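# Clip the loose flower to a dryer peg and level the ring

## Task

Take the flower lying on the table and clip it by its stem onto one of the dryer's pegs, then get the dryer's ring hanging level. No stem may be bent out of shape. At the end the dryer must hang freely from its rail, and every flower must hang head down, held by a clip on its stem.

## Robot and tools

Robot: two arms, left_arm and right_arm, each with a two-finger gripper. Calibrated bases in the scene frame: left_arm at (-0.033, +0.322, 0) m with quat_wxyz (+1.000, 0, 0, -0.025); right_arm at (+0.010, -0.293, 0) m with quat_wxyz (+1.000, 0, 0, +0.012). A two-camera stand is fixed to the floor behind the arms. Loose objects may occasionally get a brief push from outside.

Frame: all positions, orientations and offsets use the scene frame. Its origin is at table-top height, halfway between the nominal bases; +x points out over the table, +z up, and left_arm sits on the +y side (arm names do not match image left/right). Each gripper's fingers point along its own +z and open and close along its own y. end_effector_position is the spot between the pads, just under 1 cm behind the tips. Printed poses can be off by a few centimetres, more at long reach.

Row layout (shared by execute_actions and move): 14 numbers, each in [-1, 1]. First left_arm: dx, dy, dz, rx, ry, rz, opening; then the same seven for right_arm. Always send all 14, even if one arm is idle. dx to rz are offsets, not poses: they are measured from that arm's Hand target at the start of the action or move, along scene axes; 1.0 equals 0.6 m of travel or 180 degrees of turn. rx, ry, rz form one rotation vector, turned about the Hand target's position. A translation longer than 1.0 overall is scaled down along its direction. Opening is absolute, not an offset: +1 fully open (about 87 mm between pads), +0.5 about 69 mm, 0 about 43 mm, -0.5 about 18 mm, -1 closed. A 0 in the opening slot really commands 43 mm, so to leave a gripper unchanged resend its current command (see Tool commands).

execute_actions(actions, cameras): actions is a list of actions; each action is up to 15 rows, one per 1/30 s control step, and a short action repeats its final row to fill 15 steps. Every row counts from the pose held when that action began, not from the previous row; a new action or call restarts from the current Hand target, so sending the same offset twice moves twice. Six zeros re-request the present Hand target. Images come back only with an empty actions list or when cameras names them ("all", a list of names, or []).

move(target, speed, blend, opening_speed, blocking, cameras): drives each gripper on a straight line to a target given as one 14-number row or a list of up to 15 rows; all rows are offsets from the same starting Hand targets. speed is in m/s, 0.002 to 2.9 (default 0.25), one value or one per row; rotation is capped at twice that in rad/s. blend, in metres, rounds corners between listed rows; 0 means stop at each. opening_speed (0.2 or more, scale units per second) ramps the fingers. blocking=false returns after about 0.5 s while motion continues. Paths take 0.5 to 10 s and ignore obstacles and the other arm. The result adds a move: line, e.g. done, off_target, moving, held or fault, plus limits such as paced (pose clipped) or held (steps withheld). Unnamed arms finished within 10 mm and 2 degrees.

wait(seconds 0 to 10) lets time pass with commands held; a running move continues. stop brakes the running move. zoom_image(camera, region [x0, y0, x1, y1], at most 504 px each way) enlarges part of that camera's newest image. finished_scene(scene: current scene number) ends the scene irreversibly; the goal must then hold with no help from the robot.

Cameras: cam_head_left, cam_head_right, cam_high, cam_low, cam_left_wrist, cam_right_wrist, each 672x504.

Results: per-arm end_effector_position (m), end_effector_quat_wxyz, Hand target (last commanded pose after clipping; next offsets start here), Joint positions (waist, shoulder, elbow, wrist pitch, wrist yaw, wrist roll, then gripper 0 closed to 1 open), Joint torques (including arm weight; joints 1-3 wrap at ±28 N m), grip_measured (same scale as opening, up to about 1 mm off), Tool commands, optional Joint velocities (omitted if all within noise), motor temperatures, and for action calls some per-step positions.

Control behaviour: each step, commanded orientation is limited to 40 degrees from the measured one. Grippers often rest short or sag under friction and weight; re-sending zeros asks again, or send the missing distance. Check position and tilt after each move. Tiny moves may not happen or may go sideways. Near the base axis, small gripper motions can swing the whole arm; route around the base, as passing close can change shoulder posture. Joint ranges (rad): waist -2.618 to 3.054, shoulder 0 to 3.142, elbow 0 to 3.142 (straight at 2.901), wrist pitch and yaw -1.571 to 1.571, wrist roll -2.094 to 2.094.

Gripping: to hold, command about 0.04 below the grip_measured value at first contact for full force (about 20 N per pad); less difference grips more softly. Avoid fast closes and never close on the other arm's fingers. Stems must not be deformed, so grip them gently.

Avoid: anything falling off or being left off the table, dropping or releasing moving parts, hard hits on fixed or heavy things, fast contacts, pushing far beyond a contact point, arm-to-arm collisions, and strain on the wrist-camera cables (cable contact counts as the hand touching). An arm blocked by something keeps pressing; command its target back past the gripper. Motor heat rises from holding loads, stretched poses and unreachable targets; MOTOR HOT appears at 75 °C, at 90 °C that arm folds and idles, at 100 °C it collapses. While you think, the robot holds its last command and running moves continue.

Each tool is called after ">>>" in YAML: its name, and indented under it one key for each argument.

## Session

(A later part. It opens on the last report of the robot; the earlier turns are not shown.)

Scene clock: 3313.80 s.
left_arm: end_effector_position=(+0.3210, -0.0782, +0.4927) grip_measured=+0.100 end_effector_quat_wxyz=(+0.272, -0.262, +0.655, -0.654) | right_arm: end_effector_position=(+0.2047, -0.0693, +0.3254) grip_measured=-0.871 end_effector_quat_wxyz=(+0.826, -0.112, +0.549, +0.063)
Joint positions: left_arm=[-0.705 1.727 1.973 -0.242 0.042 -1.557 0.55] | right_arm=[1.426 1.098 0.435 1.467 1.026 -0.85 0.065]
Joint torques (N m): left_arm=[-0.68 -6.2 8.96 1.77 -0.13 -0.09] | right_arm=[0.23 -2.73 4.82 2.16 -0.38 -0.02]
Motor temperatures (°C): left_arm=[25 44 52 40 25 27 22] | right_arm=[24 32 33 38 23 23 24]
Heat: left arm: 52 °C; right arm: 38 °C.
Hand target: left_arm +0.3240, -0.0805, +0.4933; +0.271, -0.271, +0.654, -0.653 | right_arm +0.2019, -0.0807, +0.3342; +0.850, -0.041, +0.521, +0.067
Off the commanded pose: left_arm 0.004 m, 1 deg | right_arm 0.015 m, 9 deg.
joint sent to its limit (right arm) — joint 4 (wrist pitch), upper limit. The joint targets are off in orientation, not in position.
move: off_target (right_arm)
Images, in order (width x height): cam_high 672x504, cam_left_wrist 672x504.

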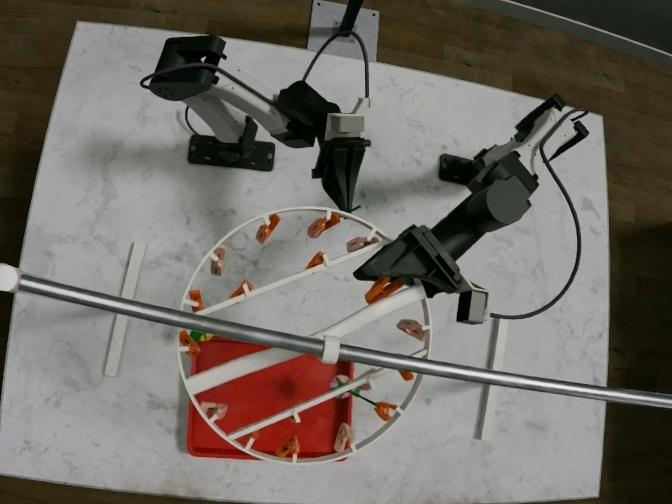

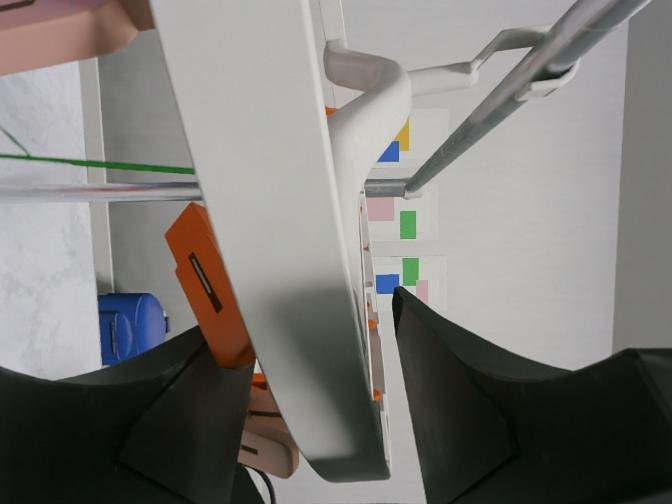

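>>> move:
  target:
    - [0,0,0,0,0,0,-0.62,0,0,0,0,0,0,-0.96]
    - [0.0717,0.0675,0,0,0,-0.0556,-0.62,0,0,0,0,0,0,-0.96]
    - [0.1567,0.106,0,0,0,-0.111,-0.62,0,0,0,0,0,0,-0.96]
    - [0.1567,0.106,0,0,0,-0.111,0.1,0,0,0,0,0,0,-0.96]
    - [0.065,0.302,0,0,0,-0.111,0.1,0,0,0,0,0,0,-0.96]
  speed: [0.12,0.12,0.12,0.12,0.2]
  blend: [0,0.02,0,0,0]
  opening_speed: 1.5
  cameras: ["cam_left_wrist", "cam_high"]

Scene clock: 3362.23 s.
left_arm: end_effector_position=(+0.3754, +0.1014, +0.4882) grip_measured=+0.100 end_effector_quat_wxyz=(+0.165, -0.159, +0.691, -0.685) | right_arm: end_effector_position=(+0.2047, -0.0693, +0.3254) grip_measured=-0.871 end_effector_quat_wxyz=(+0.826, -0.112, +0.549, +0.063)
Joint positions: left_arm=[-0.071 1.773 2.022 -0.261 0.987 -1.551 0.55] | right_arm=[1.426 1.098 0.435 1.467 1.026 -0.85 0.065]
Joint torques (N m): left_arm=[-0.44 -9.84 5.18 1.67 0.3 -0.06] | right_arm=[0.23 -2.71 4.82 2.16 -0.38 -0.02]
Heat: left arm: 51 °C; right arm: 39 °C.
Hand target: left_arm +0.3631, +0.1007, +0.4933; +0.153, -0.153, +0.691, -0.690 | right_arm +0.2019, -0.0807, +0.3342; +0.850, -0.041, +0.521, +0.067
Off the commanded pose: left_arm 0.013 m, 2 deg | right_arm 0.015 m, 9 deg.
joint sent to its limit (right arm) — joint 4 (wrist pitch), upper limit. The joint targets are off in orientation, not in position.
move: off_target (left_arm, right_arm); target 4's new opening was sent with left_arm's hand 0.031 m and 6 deg from that target
Images, in order (width x height): cam_high 672x504, cam_left_wrist 672x504.

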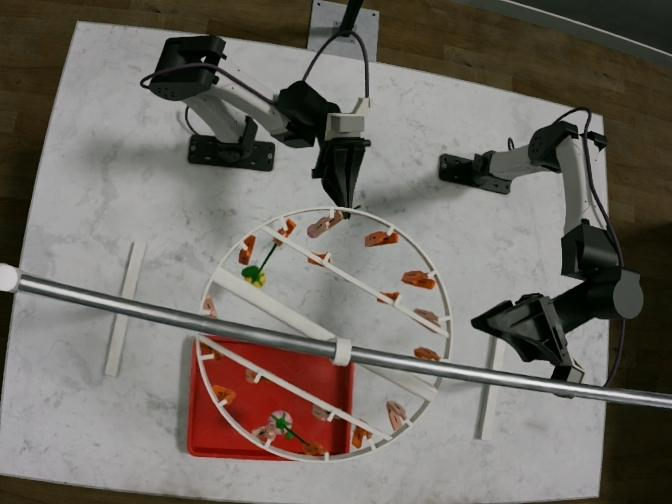

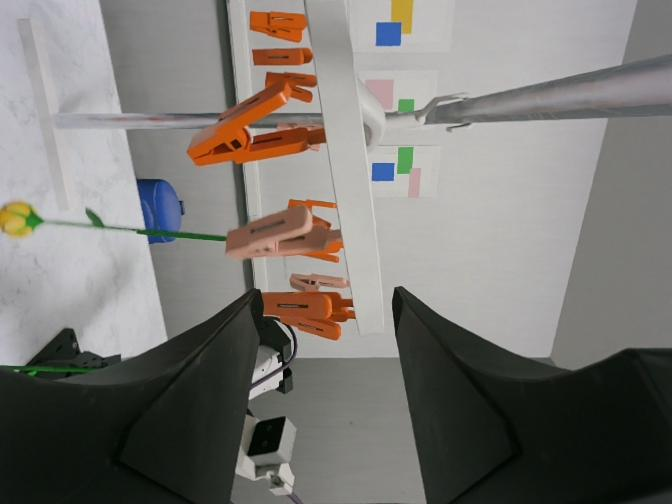

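>>> move:
  target:
    - [-0.23,-0.101,0,0,0,0.111,0.1,0,0,0,0,0,0,-0.96]
    - [-0.0768,-0.2545,0,0,0,0.111,0.1,0,0,0,0,0,0,-0.96]
    - [-0.0768,-0.2545,0,0,0,0.111,-0.62,0,0,0,0,0,0,-0.96]
  speed: [0.2,0.15,0.15]
  blend: [0.02,0,0]
  opening_speed: 1.5
  cameras: ["cam_left_wrist"]

Scene clock: 3393.13 s.
left_arm: end_effector_position=(+0.3137, -0.0495, +0.4899) grip_measured=-0.620 end_effector_quat_wxyz=(+0.271, -0.264, +0.658, -0.651) | right_arm: end_effector_position=(+0.2047, -0.0693, +0.3254) grip_measured=-0.871 end_effector_quat_wxyz=(+0.826, -0.112, +0.549, +0.063)
Joint positions: left_arm=[-0.658 1.626 1.858 -0.238 0.088 -1.558 0.19] | right_arm=[1.426 1.098 0.435 1.467 1.026 -0.85 0.065]
Joint torques (N m): left_arm=[-0.61 -5.56 9.07 1.89 -0.17 -0.07] | right_arm=[0.23 -2.71 4.83 2.16 -0.38 -0.02]
Heat: left arm: 50 °C; right arm: 39 °C.
Hand target: left_arm +0.3169, -0.0520, +0.4933; +0.271, -0.271, +0.654, -0.653 | right_arm +0.2019, -0.0807, +0.3342; +0.850, -0.041, +0.521, +0.067
Off the commanded pose: left_arm 0.005 m, 1 deg | right_arm 0.015 m, 9 deg.
joint sent to its limit (right arm) — joint 4 (wrist pitch), upper limit. The joint targets are off in orientation, not in position.
move: off_target (right_arm)
Images, in order (width x height): cam_left_wrist 672x504.

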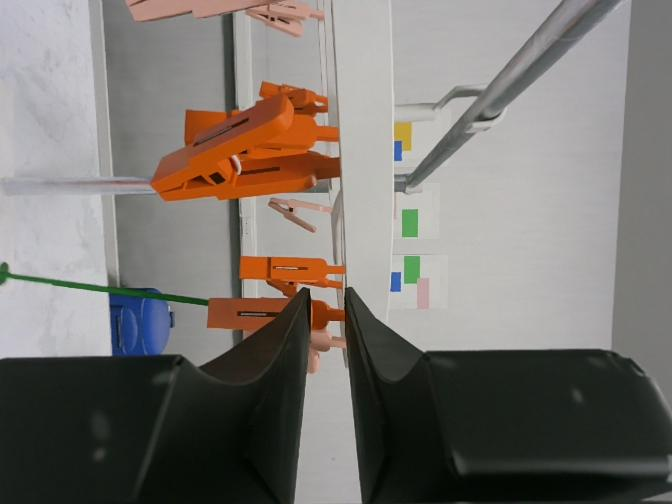

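>>> execute_actions:
  actions: []
  cameras: ["cam_high", "cam_left_wrist"]

Scene clock: 3399.40 s.
left_arm: end_effector_position=(+0.3137, -0.0495, +0.4899) grip_measured=-0.620 end_effector_quat_wxyz=(+0.271, -0.264, +0.658, -0.651) | right_arm: end_effector_position=(+0.2047, -0.0693, +0.3254) grip_measured=-0.871 end_effector_quat_wxyz=(+0.826, -0.112, +0.549, +0.063)
Joint positions: left_arm=[-0.658 1.626 1.858 -0.238 0.088 -1.558 0.19] | right_arm=[1.426 1.098 0.435 1.467 1.026 -0.85 0.065]
Joint velocities: within noise
Joint torques (N m): left_arm=[-0.58 -5.68 9.07 1.96 -0.12 -0.11] | right_arm=[0.23 -2.71 4.83 2.16 -0.38 -0.02]
Motor temperatures (°C): left_arm=[25 45 51 41 25 27 22] | right_arm=[24 31 33 39 23 23 24]
Heat: left arm: 51 °C; right arm: 39 °C.
Hand target: left_arm +0.3169, -0.0520, +0.4933; +0.271, -0.271, +0.654, -0.653 | right_arm +0.2019, -0.0807, +0.3342; +0.850, -0.041, +0.521, +0.067
Tool commands: left_gripper/opening=-0.62 right_gripper/opening=-0.96
Off the commanded pose: left_arm 0.005 m, 1 deg | right_arm 0.015 m, 9 deg.
Images, in order (width x height): cam_high 672x504, cam_left_wrist 672x504.

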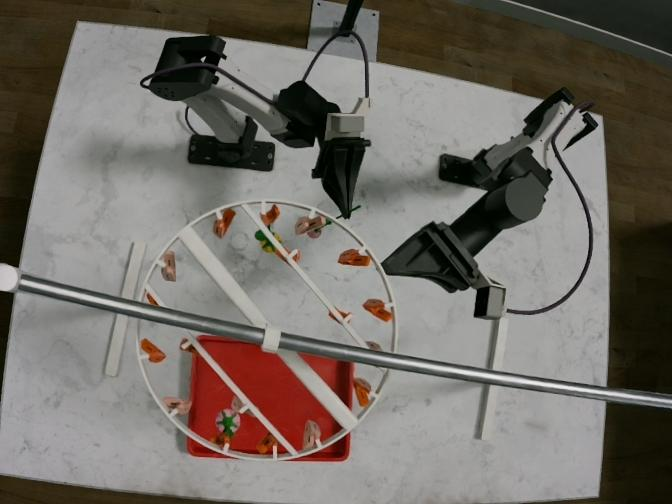

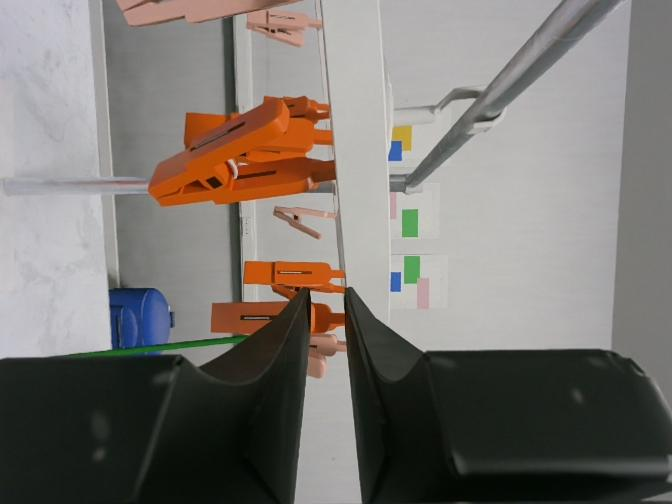

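>>> move:
  target:
    - [-0.07,0.07,0.028,0,0,0,0.1,0,0,0,0,0,0,-0.96]
    - [-0.1157,-0.0783,0.03,0,0,0,0.1,0,0,0,0,0,0,-0.96]
    - [-0.033,-0.161,0.03,0,0,0,0.1,0,0,0,0,0,0,-0.96]
  speed: [0.2,0.2,0.12]
  blend: [0.02,0.01,0]
  cameras: ["cam_left_wrist", "cam_high"]

Scene clock: 3437.73 s.
left_arm: end_effector_position=(+0.2901, -0.1465, +0.5163) grip_measured=+0.100 end_effector_quat_wxyz=(+0.272, -0.261, +0.652, -0.658) | right_arm: end_effector_position=(+0.2047, -0.0693, +0.3254) grip_measured=-0.871 end_effector_quat_wxyz=(+0.826, -0.112, +0.549, +0.063)
Joint positions: left_arm=[-0.888 1.936 2.349 -0.398 -0.139 -1.558 0.55] | right_arm=[1.426 1.098 0.435 1.467 1.026 -0.85 0.065]
Joint torques (N m): left_arm=[0.14 -7.02 8.4 1.76 -0.09 -0.02] | right_arm=[0.23 -2.71 4.82 2.16 -0.38 -0.02]
Heat: left arm: 54 °C; right arm: 39 °C.
Hand target: left_arm +0.2971, -0.1487, +0.5113; +0.271, -0.271, +0.654, -0.653 | right_arm +0.2019, -0.0807, +0.3342; +0.850, -0.041, +0.521, +0.067
Off the commanded pose: left_arm 0.009 m, 1 deg | right_arm 0.015 m, 9 deg.
joint sent to its limit (right arm) — joint 4 (wrist pitch), upper limit. The joint targets are off in orientation, not in position.
move: off_target (right_arm)
Images, in order (width x height): cam_high 672x504, cam_left_wrist 672x504.

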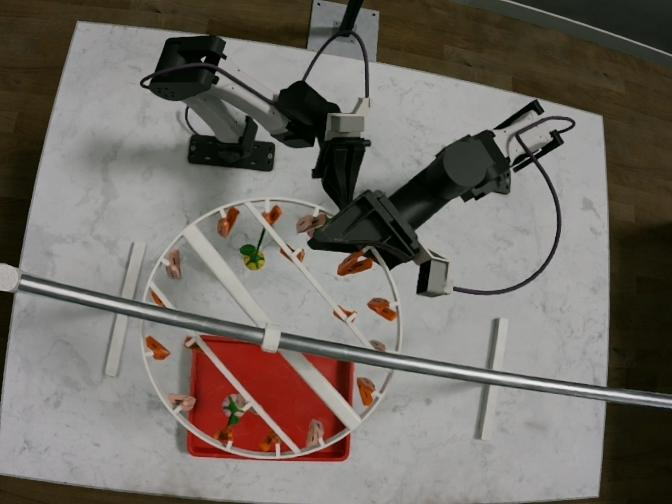

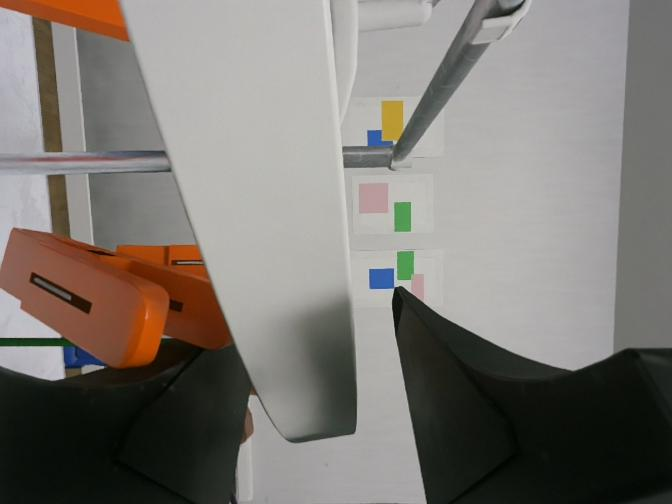

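>>> move:
  target:
    - [0,0,-0.018,0,0,0,0.1,0,0,0,0,0,0,-0.96]
    - [0,0,-0.018,0,0,0,-0.62,0,0,0,0,0,0,-0.96]
    - [0.0465,0.1195,-0.018,0,0,-0.037,-0.62,0,0,0,0,0,0,-0.96]
    - [0.1148,0.2228,-0.018,0,0,-0.074,-0.62,0,0,0,0,0,0,-0.96]
    - [0.1915,0.298,-0.018,0,0,-0.111,-0.62,0,0,0,0,0,0,-0.96]
    - [0.1915,0.298,-0.018,0,0,-0.111,0.1,0,0,0,0,0,0,-0.96]
    - [0.0998,0.4945,-0.018,0,0,-0.111,0.1,0,0,0,0,0,0,-0.96]
  speed: [0.1,0.1,0.11,0.11,0.11,0.11,0.2]
  blend: [0,0,0.02,0.02,0,0,0]
  opening_speed: 1.5
  cameras: ["cam_left_wrist", "cam_high"]

Scene clock: 3459.00 s.
left_arm: end_effector_position=(+0.3698, +0.1496, +0.4958) grip_measured=+0.100 end_effector_quat_wxyz=(+0.164, -0.161, +0.690, -0.686) | right_arm: end_effector_position=(+0.2047, -0.0693, +0.3254) grip_measured=-0.871 end_effector_quat_wxyz=(+0.826, -0.112, +0.549, +0.063)
Joint positions: left_arm=[0.06 1.754 2.031 -0.289 1.117 -1.554 0.55] | right_arm=[1.426 1.098 0.435 1.467 1.026 -0.85 0.065]
Joint torques (N m): left_arm=[-0.25 -9.76 5.12 1.55 0.23 -0.11] | right_arm=[0.23 -2.73 4.83 2.16 -0.38 -0.02]
Heat: left arm: 51 °C; right arm: 39 °C.
Hand target: left_arm +0.3569, +0.1481, +0.5006; +0.153, -0.153, +0.691, -0.690 | right_arm +0.2019, -0.0807, +0.3342; +0.850, -0.041, +0.521, +0.067
Off the commanded pose: left_arm 0.014 m, 2 deg | right_arm 0.015 m, 9 deg.
joint sent to its limit (right arm) — joint 4 (wrist pitch), upper limit. The joint targets are off in orientation, not in position.
move: off_target (left_arm, right_arm)
Images, in order (width x height): cam_high 672x504, cam_left_wrist 672x504.

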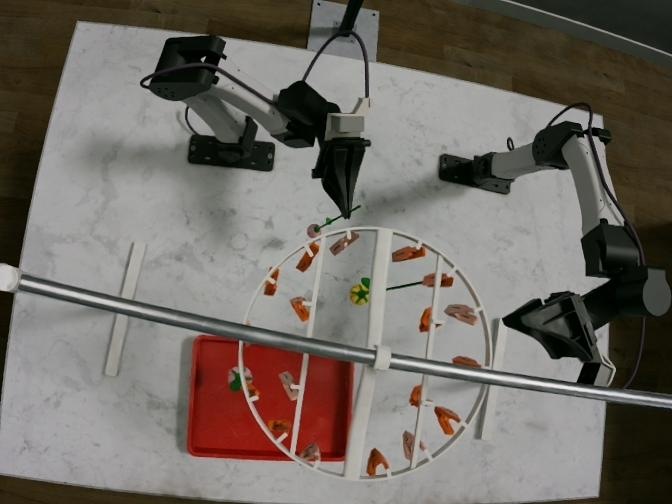

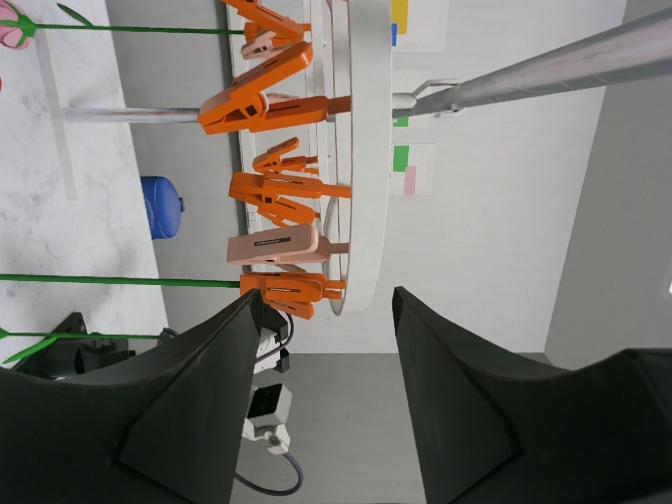

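>>> move:
  target: [-0.133, 0.03, -0.084, 0.2184, -0.4587, 0.1693, -0.2, 0, 0, 0, 0, 0, 0, -0.96]
  speed: 0.35
  cameras: ["cam_left_wrist"]

Scene clock: 3493.13 s.
left_arm: end_effector_position=(+0.2773, +0.1652, +0.4520) grip_measured=-0.200 end_effector_quat_wxyz=(+0.748, +0.223, +0.538, -0.319) | right_arm: end_effector_position=(+0.2047, -0.0693, +0.3254) grip_measured=-0.871 end_effector_quat_wxyz=(+0.826, -0.112, +0.549, +0.063)
Joint positions: left_arm=[-0.099 0.997 1.041 0.359 0.608 -0.25 0.4] | right_arm=[1.426 1.098 0.435 1.467 1.026 -0.85 0.065]
Joint torques (N m): left_arm=[-0.65 -2.51 5.79 1.5 -0.29 0.15] | right_arm=[0.23 -2.73 4.82 2.16 -0.38 -0.02]
Heat: left arm: 49 °C; right arm: 39 °C.
Hand target: left_arm +0.2771, +0.1661, +0.4502; +0.752, +0.222, +0.536, -0.312 | right_arm +0.2019, -0.0807, +0.3342; +0.850, -0.041, +0.521, +0.067
Off the commanded pose: left_arm 0.002 m, 1 deg | right_arm 0.015 m, 9 deg.
joint sent to its limit (right arm) — joint 4 (wrist pitch), upper limit. The joint targets are off in orientation, not in position.
move: off_target (right_arm)
Images, in order (width x height): cam_left_wrist 672x504.

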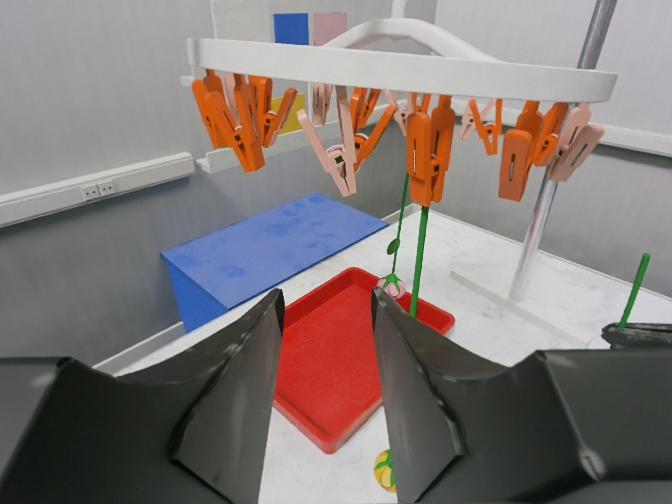

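>>> zoom_image:
  camera: "cam_left_wrist"
  region: [260, 40, 460, 220]

Scaled by 2.520 from the camera's 672x504 image, which has a finer 960x720 frame.

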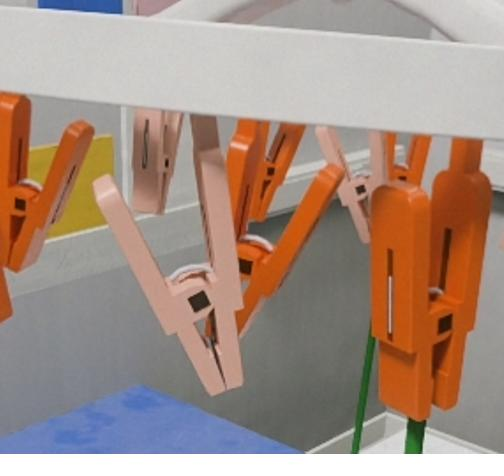

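>>> move:
  target: [0.135, -0.132, 0.036, 0, 0, 0, -0.2, 0, 0, 0, 0, 0, 0, -0.96]
  speed: 0.12
  cameras: ["cam_left_wrist", "cam_high"]

Scene clock: 3545.50 s.
left_arm: end_effector_position=(+0.3541, +0.0871, +0.4652) grip_measured=-0.200 end_effector_quat_wxyz=(+0.745, +0.223, +0.541, -0.320) | right_arm: end_effector_position=(+0.2047, -0.0693, +0.3254) grip_measured=-0.871 end_effector_quat_wxyz=(+0.826, -0.112, +0.549, +0.063)
Joint positions: left_arm=[-0.333 1.364 1.333 0.38 0.392 -0.153 0.4] | right_arm=[1.426 1.098 0.435 1.467 1.026 -0.85 0.065]
Joint torques (N m): left_arm=[-0.65 -3.52 9.61 1.59 -0.26 0.12] | right_arm=[0.21 -2.71 4.83 2.16 -0.38 -0.02]
Motor temperatures (°C): left_arm=[25 38 47 38 26 27 22] | right_arm=[24 30 33 39 23 23 25]
Heat: left arm: 47 °C; right arm: 39 °C.
Hand target: left_arm +0.3581, +0.0868, +0.4717; +0.752, +0.222, +0.536, -0.312 | right_arm +0.2019, -0.0807, +0.3342; +0.850, -0.041, +0.521, +0.067
Off the commanded pose: left_arm 0.008 m, 1 deg | right_arm 0.015 m, 9 deg.
joint sent to its limit (right arm) — joint 4 (wrist pitch), upper limit. The joint targets are off in orientation, not in position.
move: off_target (right_arm)
Images, in order (width x height): cam_high 672x504, cam_left_wrist 672x504.

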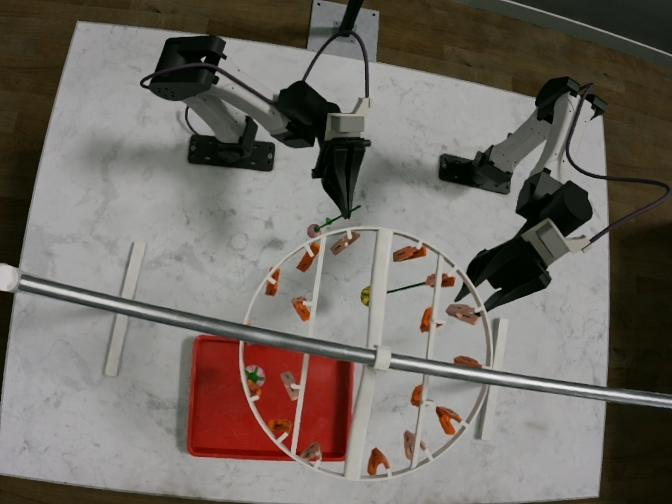

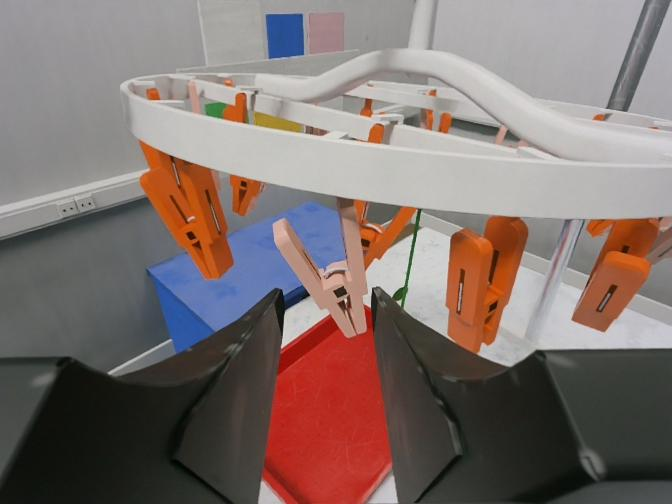

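>>> move:
  target: [0.0222, -0.014, 0.038, 0, 0, 0, -0.2, 0, 0, 0, 0, 0, 0, -0.96]
  speed: 0.06
  cameras: ["cam_left_wrist"]

Scene clock: 3562.93 s.
left_arm: end_effector_position=(+0.3667, +0.0798, +0.4916) grip_measured=-0.200 end_effector_quat_wxyz=(+0.748, +0.223, +0.537, -0.320) | right_arm: end_effector_position=(+0.2047, -0.0693, +0.3254) grip_measured=-0.871 end_effector_quat_wxyz=(+0.826, -0.112, +0.549, +0.063)
Joint positions: left_arm=[-0.341 1.441 1.493 0.305 0.383 -0.149 0.4] | right_arm=[1.426 1.098 0.435 1.467 1.026 -0.85 0.065]
Joint torques (N m): left_arm=[-0.64 -3.73 9.24 1.47 -0.24 0.14] | right_arm=[0.23 -2.73 4.82 2.16 -0.38 -0.02]
Heat: left arm: 49 °C; right arm: 39 °C.
Hand target: left_arm +0.3715, +0.0784, +0.4945; +0.752, +0.222, +0.536, -0.312 | right_arm +0.2019, -0.0807, +0.3342; +0.850, -0.041, +0.521, +0.067
Off the commanded pose: left_arm 0.006 m, 1 deg | right_arm 0.015 m, 9 deg.
joint sent to its limit (right arm) — joint 4 (wrist pitch), upper limit. The joint targets are off in orientation, not in position.
move: off_target (right_arm)
Images, in order (width x height): cam_left_wrist 672x504.

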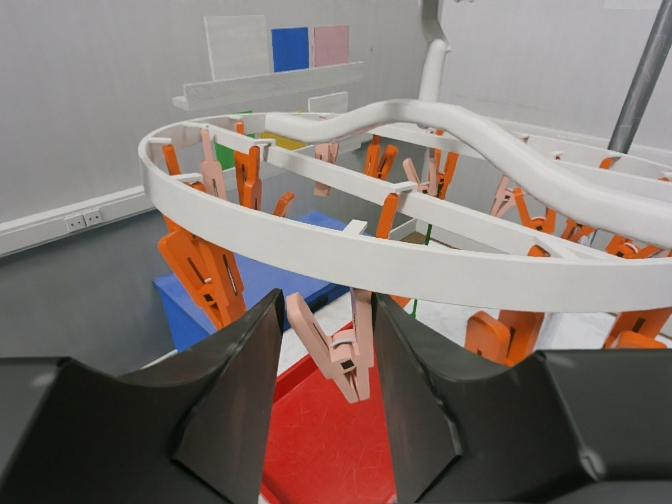

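>>> move:
  target:
    - [0,0,0,0,0,0,-0.2,0.11,0.317,0.077,0,0,0,-0.96]
    - [0,0,0,0,0,0,-0.2,0.235,0.301,0.077,0,0,0,-0.96]
  speed: [0.15,0.08]
  blend: [0.02,0]
  cameras: ["cam_left_wrist", "cam_right_wrist", "cam_high"]

Scene clock: 3613.63 s.
left_arm: end_effector_position=(+0.3667, +0.0798, +0.4915) grip_measured=-0.200 end_effector_quat_wxyz=(+0.748, +0.223, +0.537, -0.320) | right_arm: end_effector_position=(+0.3420, +0.0954, +0.3695) grip_measured=-0.871 end_effector_quat_wxyz=(+0.845, -0.048, +0.530, +0.053)
Joint positions: left_arm=[-0.341 1.441 1.493 0.305 0.383 -0.149 0.4] | right_arm=[1.137 1.888 1.313 1.309 0.867 -0.63 0.065]
Joint torques (N m): left_arm=[-0.61 -3.88 9.47 1.48 -0.25 0.11] | right_arm=[-0.47 -7.09 9.02 1.14 -0.66 0.14]
Motor temperatures (°C): left_arm=[25 37 55 39 26 27 22] | right_arm=[24 30 33 39 23 23 25]
Heat: left arm: 55 °C; right arm: 39 °C.
Hand target: left_arm +0.3715, +0.0784, +0.4946; +0.752, +0.222, +0.536, -0.312 | right_arm +0.3430, +0.0999, +0.3803; +0.850, -0.041, +0.521, +0.067
Off the commanded pose: left_arm 0.006 m, 1 deg | right_arm 0.012 m, 2 deg.
move: off_target (right_arm)
Images, in order (width x height): cam_high 672x504, cam_left_wrist 672x504, cam_right_wrist 672x504.

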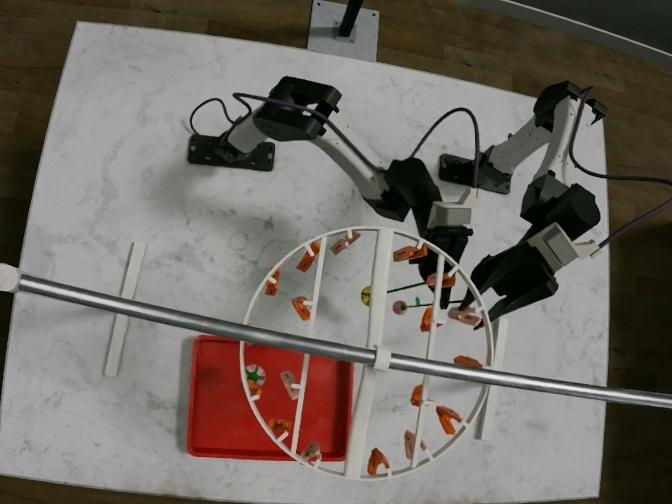

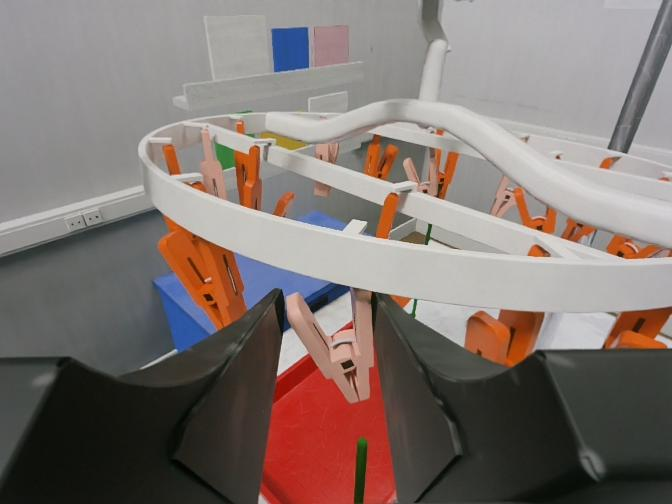

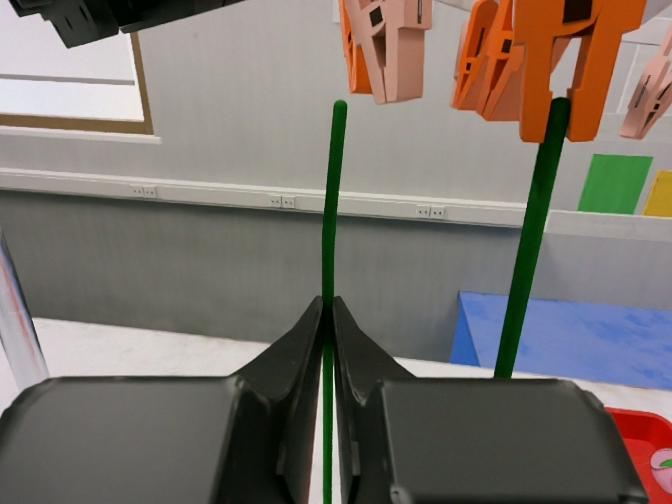

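>>> zoom_image:
  camera: "cam_right_wrist"
  region: [280, 0, 480, 150]

>>> zoom_image:
  camera: "cam_left_wrist"
  region: [240, 270, 440, 504]

Scaled by 2.520 from the camera's 672x504 image, which has a finer 960x720 frame.

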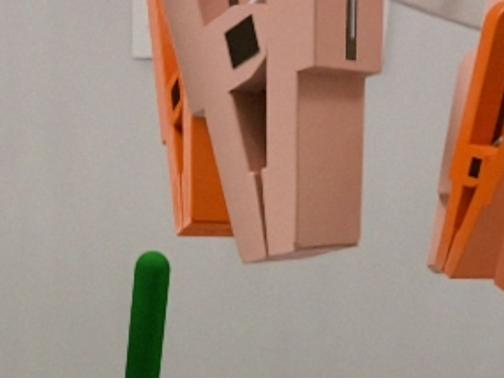

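Scaled by 2.154 from the camera's 672x504 image, which has a finer 960x720 frame.

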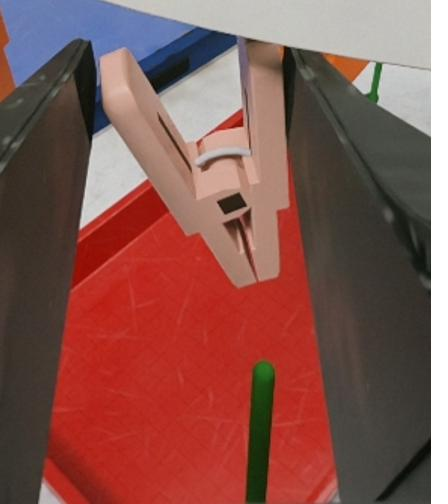

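>>> move:
  target: [0,0,0,0,0,0,-0.75,0,0,-0.035,0,0,0,-0.96]
  speed: 0.05
  opening_speed: 0.35
  cameras: ["cam_left_wrist", "cam_right_wrist"]

Scene clock: 3663.00 s.
left_arm: end_effector_position=(+0.3665, +0.0793, +0.4915) grip_measured=-0.410 end_effector_quat_wxyz=(+0.748, +0.223, +0.537, -0.320) | right_arm: end_effector_position=(+0.3435, +0.0992, +0.3593) grip_measured=-0.871 end_effector_quat_wxyz=(+0.845, -0.047, +0.530, +0.054)
Joint positions: left_arm=[-0.343 1.441 1.493 0.305 0.381 -0.148 0.295] | right_arm=[1.137 1.916 1.306 1.345 0.866 -0.628 0.065]
Joint torques (N m): left_arm=[-0.16 -3.93 9.35 1.47 -0.22 0.14] | right_arm=[-0.5 -7.25 5.12 1.61 -0.65 0.18]
Motor temperatures (°C): left_arm=[25 37 56 39 26 27 22] | right_arm=[24 34 38 36 23 23 25]
Heat: left arm: 56 °C; right arm: 38 °C.
Hand target: left_arm +0.3715, +0.0785, +0.4946; +0.752, +0.222, +0.536, -0.312 | right_arm +0.3430, +0.0999, +0.3594; +0.850, -0.041, +0.521, +0.067
Off the commanded pose: left_arm 0.006 m, 1 deg | right_arm 0.001 m, 2 deg.
move: done
Images, in order (width x height): cam_left_wrist 672x504, cam_right_wrist 672x504.

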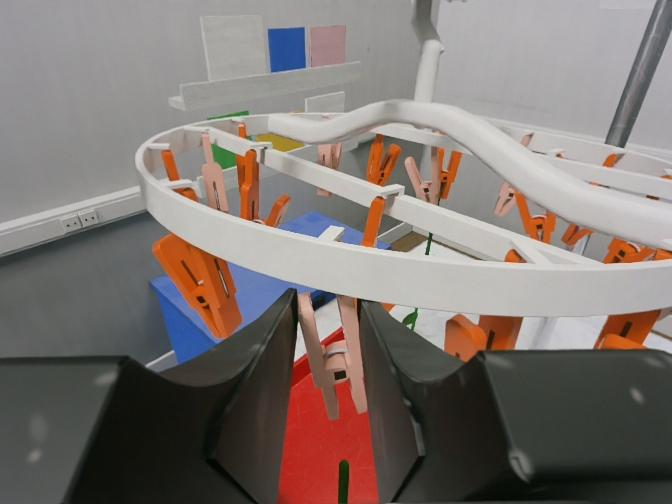

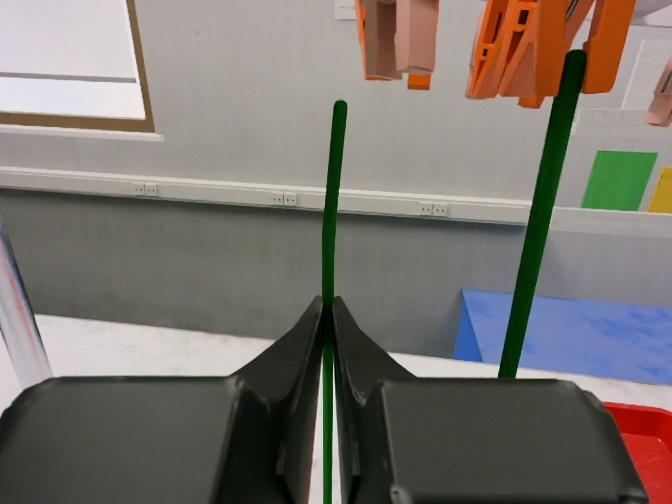

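>>> zoom_image:
  camera: "cam_right_wrist"
  region: [300, 0, 500, 150]

>>> zoom_image:
  camera: "cam_left_wrist"
  region: [250, 270, 450, 504]

Scaled by 2.520 from the camera's 672x504 image, which has a finer 960x720 frame.

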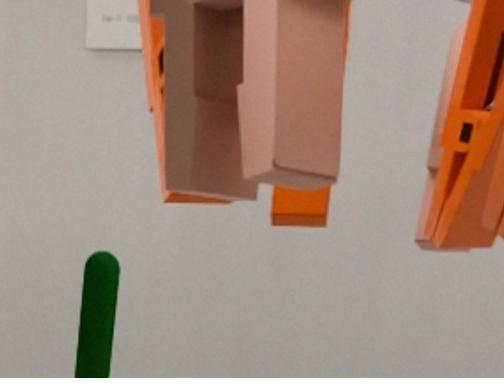

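Scaled by 2.154 from the camera's 672x504 image, which has a finer 960x720 frame.

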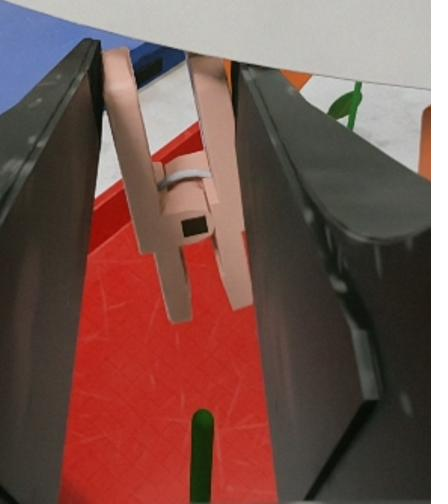

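>>> move:
  target: [0,0,0,0,0,0,-0.75,0.0267,-0.025,0,0,0,0,-0.96]
  speed: 0.05
  cameras: ["cam_left_wrist", "cam_right_wrist"]

Scene clock: 3695.07 s.
left_arm: end_effector_position=(+0.3665, +0.0793, +0.4915) grip_measured=-0.410 end_effector_quat_wxyz=(+0.748, +0.223, +0.537, -0.320) | right_arm: end_effector_position=(+0.3614, +0.0888, +0.3488) grip_measured=-0.871 end_effector_quat_wxyz=(+0.845, -0.047, +0.530, +0.054)
Joint positions: left_arm=[-0.343 1.441 1.493 0.305 0.381 -0.148 0.295] | right_arm=[1.085 1.916 1.27 1.344 0.828 -0.578 0.065]
Joint torques (N m): left_arm=[-0.49 -3.89 9.36 1.49 -0.22 0.11] | right_arm=[-0.59 -9.87 5.08 1.3 -0.63 0.18]
Motor temperatures (°C): left_arm=[25 36 56 39 26 27 23] | right_arm=[24 36 35 37 23 23 25]
Heat: left arm: 56 °C; right arm: 37 °C.
Hand target: left_arm +0.3715, +0.0785, +0.4946; +0.752, +0.222, +0.536, -0.312 | right_arm +0.3589, +0.0850, +0.3594; +0.850, -0.041, +0.521, +0.067
Off the commanded pose: left_arm 0.006 m, 1 deg | right_arm 0.012 m, 2 deg.
move: off_target (right_arm)
Images, in order (width x height): cam_left_wrist 672x504, cam_right_wrist 672x504.

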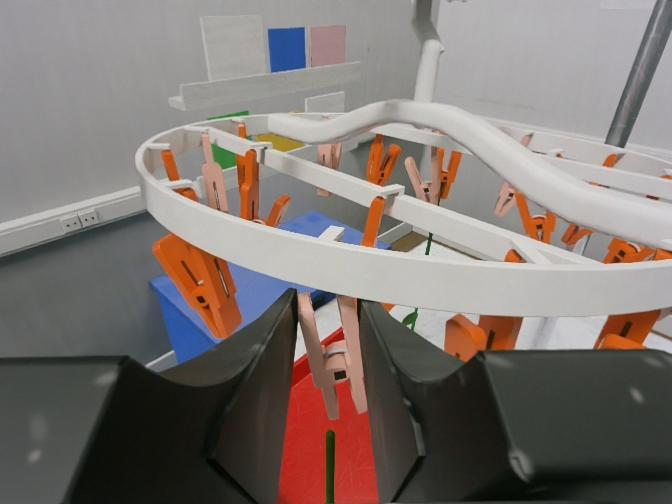

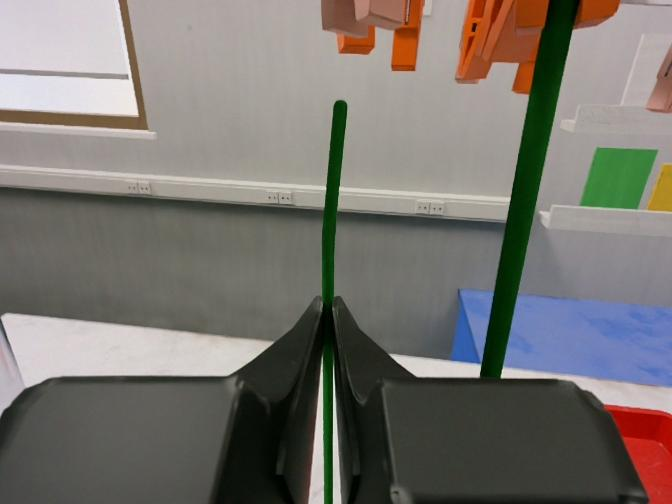

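>>> zoom_image:
  camera: "cam_right_wrist"
  region: [280, 0, 480, 150]

Scaled by 2.520 from the camera's 672x504 image, which has a finer 960x720 frame.

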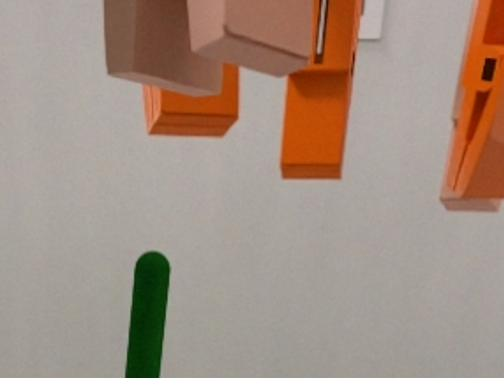

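>>> move:
  target: [0,0,0,0,0,0,-0.75,-0.0073,-0.0075,0.0193,0,0,0,-0.96]
  speed: 0.05
  cameras: ["cam_left_wrist", "cam_right_wrist"]

Scene clock: 3720.30 s.
left_arm: end_effector_position=(+0.3665, +0.0793, +0.4915) grip_measured=-0.410 end_effector_quat_wxyz=(+0.748, +0.223, +0.537, -0.320) | right_arm: end_effector_position=(+0.3595, +0.0851, +0.3578) grip_measured=-0.871 end_effector_quat_wxyz=(+0.846, -0.046, +0.529, +0.055)
Joint positions: left_arm=[-0.343 1.441 1.493 0.305 0.381 -0.148 0.295] | right_arm=[1.085 1.889 1.27 1.318 0.827 -0.577 0.065]
Joint torques (N m): left_arm=[-0.51 -3.96 9.29 1.53 -0.23 0.11] | right_arm=[-0.16 -10.41 5.15 1.25 -0.59 0.13]
Motor temperatures (°C): left_arm=[25 36 57 39 26 27 23] | right_arm=[24 39 34 37 23 23 25]
Heat: left arm: 57 °C; right arm: 39 °C.
Hand target: left_arm +0.3715, +0.0785, +0.4946; +0.752, +0.222, +0.536, -0.312 | right_arm +0.3545, +0.0805, +0.3710; +0.850, -0.041, +0.521, +0.067
Off the commanded pose: left_arm 0.006 m, 1 deg | right_arm 0.015 m, 2 deg.
move: off_target (right_arm)
Images, in order (width x height): cam_left_wrist 672x504, cam_right_wrist 672x504.

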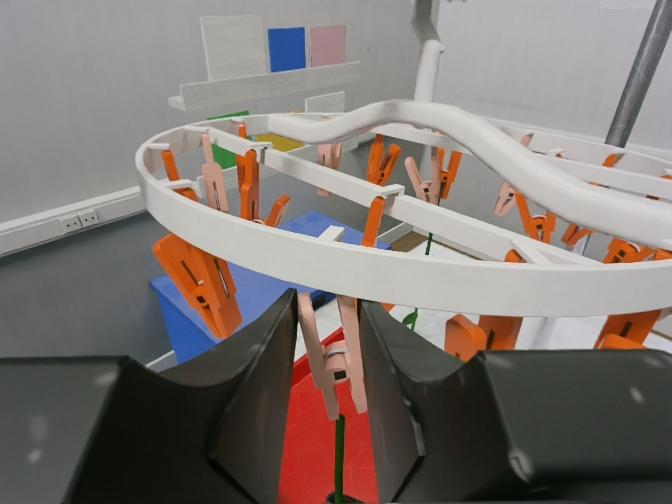

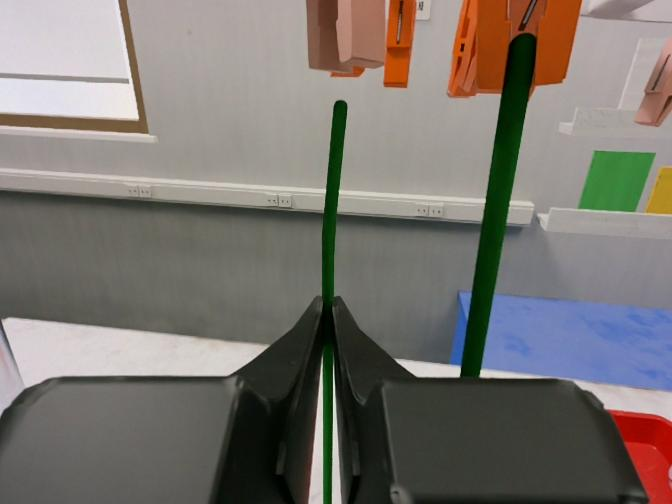

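>>> move:
  target: [0,0,0,0,0,0,-0.75,-0.0037,-0.0035,0.0167,0,0,0,-0.96]
  speed: 0.05
  cameras: ["cam_left_wrist", "cam_right_wrist"]

Scene clock: 3734.67 s.
left_arm: end_effector_position=(+0.3665, +0.0793, +0.4915) grip_measured=-0.410 end_effector_quat_wxyz=(+0.748, +0.223, +0.537, -0.320) | right_arm: end_effector_position=(+0.3583, +0.0826, +0.3633) grip_measured=-0.871 end_effector_quat_wxyz=(+0.844, -0.050, +0.531, +0.052)
Joint positions: left_arm=[-0.343 1.441 1.493 0.305 0.381 -0.148 0.295] | right_arm=[1.085 1.866 1.27 1.286 0.827 -0.577 0.065]
Joint torques (N m): left_arm=[-0.51 -4 9.5 1.51 -0.22 0.11] | right_arm=[0.08 -10.36 6.26 1.22 -0.57 0.11]
Motor temperatures (°C): left_arm=[25 36 57 39 26 27 23] | right_arm=[24 41 34 36 23 23 25]
Heat: left arm: 57 °C; right arm: 41 °C.
Hand target: left_arm +0.3715, +0.0785, +0.4946; +0.752, +0.222, +0.536, -0.312 | right_arm +0.3523, +0.0784, +0.3810; +0.850, -0.041, +0.521, +0.067
Off the commanded pose: left_arm 0.006 m, 1 deg | right_arm 0.019 m, 2 deg.
move: off_target (right_arm)
Images, in order (width x height): cam_left_wrist 672x504, cam_right_wrist 672x504.

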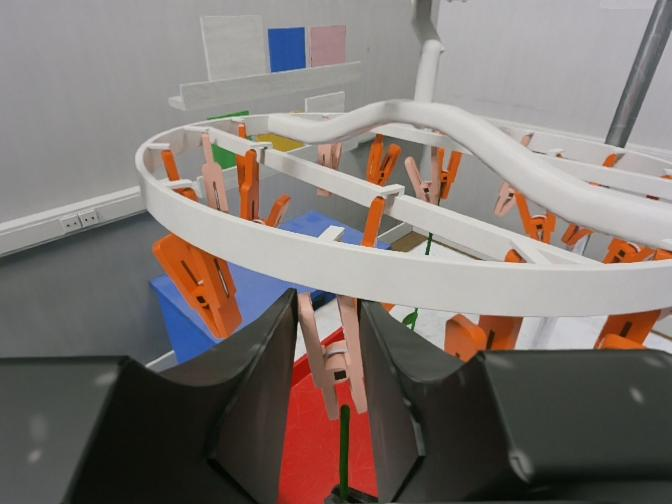

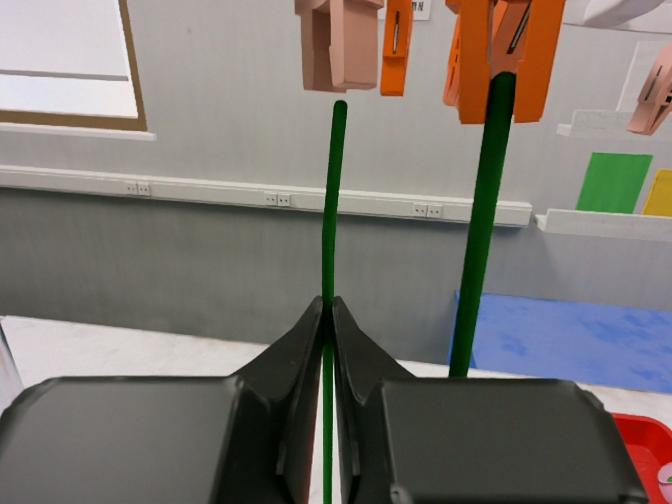

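>>> move:
  target: [0,0,0,0,0,0,-0.75,0.004,0.003,0.02,0,0,0,-0.96]
  speed: 0.04
  cameras: ["cam_left_wrist", "cam_right_wrist"]

Scene clock: 3742.90 s.
left_arm: end_effector_position=(+0.3665, +0.0793, +0.4915) grip_measured=-0.410 end_effector_quat_wxyz=(+0.748, +0.223, +0.537, -0.320) | right_arm: end_effector_position=(+0.3592, +0.0844, +0.3626) grip_measured=-0.871 end_effector_quat_wxyz=(+0.840, -0.061, +0.538, +0.045)
Joint positions: left_arm=[-0.343 1.441 1.493 0.305 0.381 -0.148 0.295] | right_arm=[1.085 1.859 1.278 1.239 0.827 -0.577 0.065]
Joint torques (N m): left_arm=[-0.44 -3.86 9.33 1.54 -0.25 0.11] | right_arm=[-0.2 -10.41 9.1 1.26 -0.59 0.13]
Motor temperatures (°C): left_arm=[25 36 57 39 26 27 23] | right_arm=[24 42 34 36 23 23 25]
Heat: left arm: 57 °C; right arm: 42 °C.
Hand target: left_arm +0.3715, +0.0785, +0.4946; +0.752, +0.222, +0.536, -0.312 | right_arm +0.3547, +0.0802, +0.3930; +0.850, -0.041, +0.521, +0.067
Off the commanded pose: left_arm 0.006 m, 1 deg | right_arm 0.031 m, 4 deg.
move: off_target (right_arm)
Images, in order (width x height): cam_left_wrist 672x504, cam_right_wrist 672x504.

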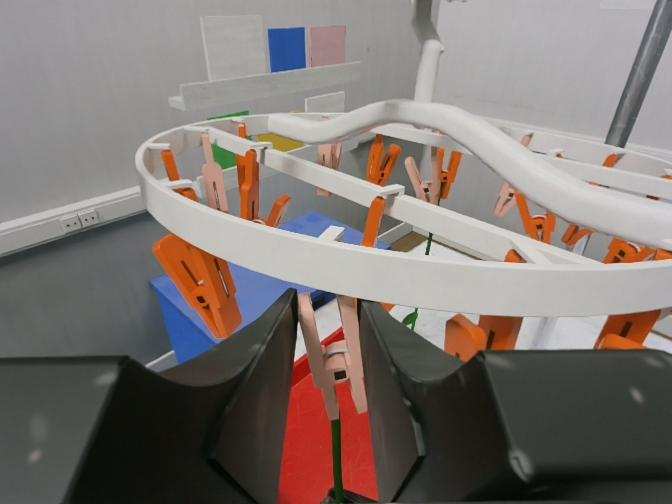

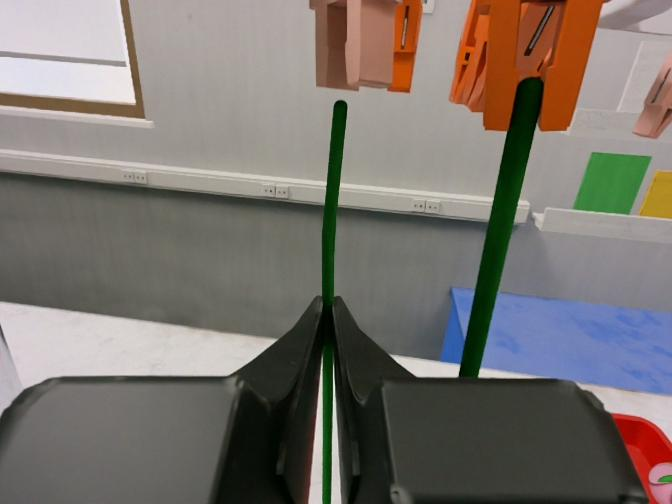

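>>> move:
  target: [0,0,0,0,0,0,-0.75,-0.0075,-0.006,0.006,0,0,0,-0.96]
  speed: 0.06
  cameras: ["cam_left_wrist", "cam_right_wrist"]

Scene clock: 3756.83 s.
left_arm: end_effector_position=(+0.3665, +0.0793, +0.4915) grip_measured=-0.410 end_effector_quat_wxyz=(+0.748, +0.223, +0.537, -0.320) | right_arm: end_effector_position=(+0.3567, +0.0806, +0.3712) grip_measured=-0.871 end_effector_quat_wxyz=(+0.842, -0.056, +0.535, +0.049)
Joint positions: left_arm=[-0.343 1.441 1.493 0.305 0.381 -0.148 0.295] | right_arm=[1.087 1.839 1.278 1.233 0.827 -0.577 0.065]
Joint torques (N m): left_arm=[-0.64 -3.97 9.29 1.52 -0.2 0.12] | right_arm=[0.21 -10.24 8.17 1.27 -0.53 0.07]
Motor temperatures (°C): left_arm=[25 36 57 39 26 27 23] | right_arm=[24 41 35 35 23 23 25]
Heat: left arm: 57 °C; right arm: 41 °C.
Hand target: left_arm +0.3715, +0.0785, +0.4946; +0.752, +0.222, +0.536, -0.312 | right_arm +0.3503, +0.0765, +0.3966; +0.850, -0.041, +0.521, +0.067
Off the commanded pose: left_arm 0.006 m, 1 deg | right_arm 0.027 m, 3 deg.
move: off_target (right_arm)
Images, in order (width x height): cam_left_wrist 672x504, cam_right_wrist 672x504.

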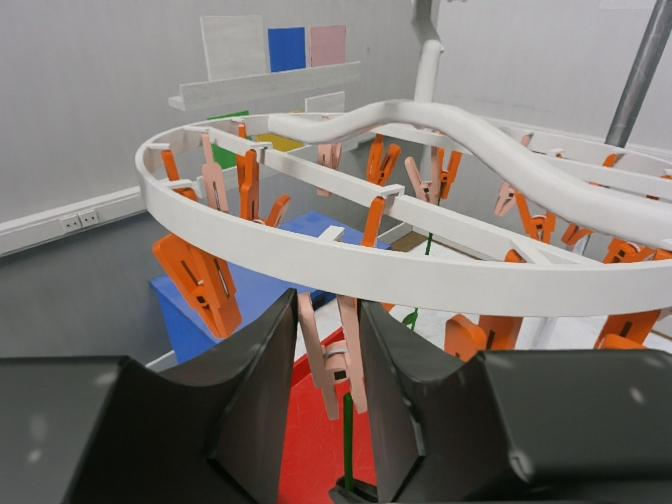

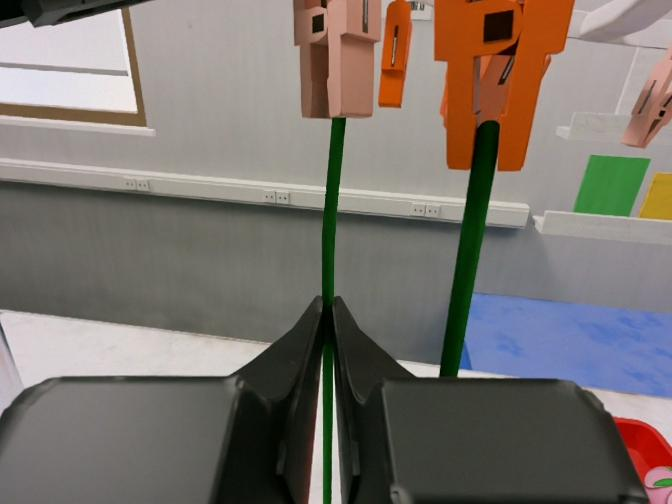

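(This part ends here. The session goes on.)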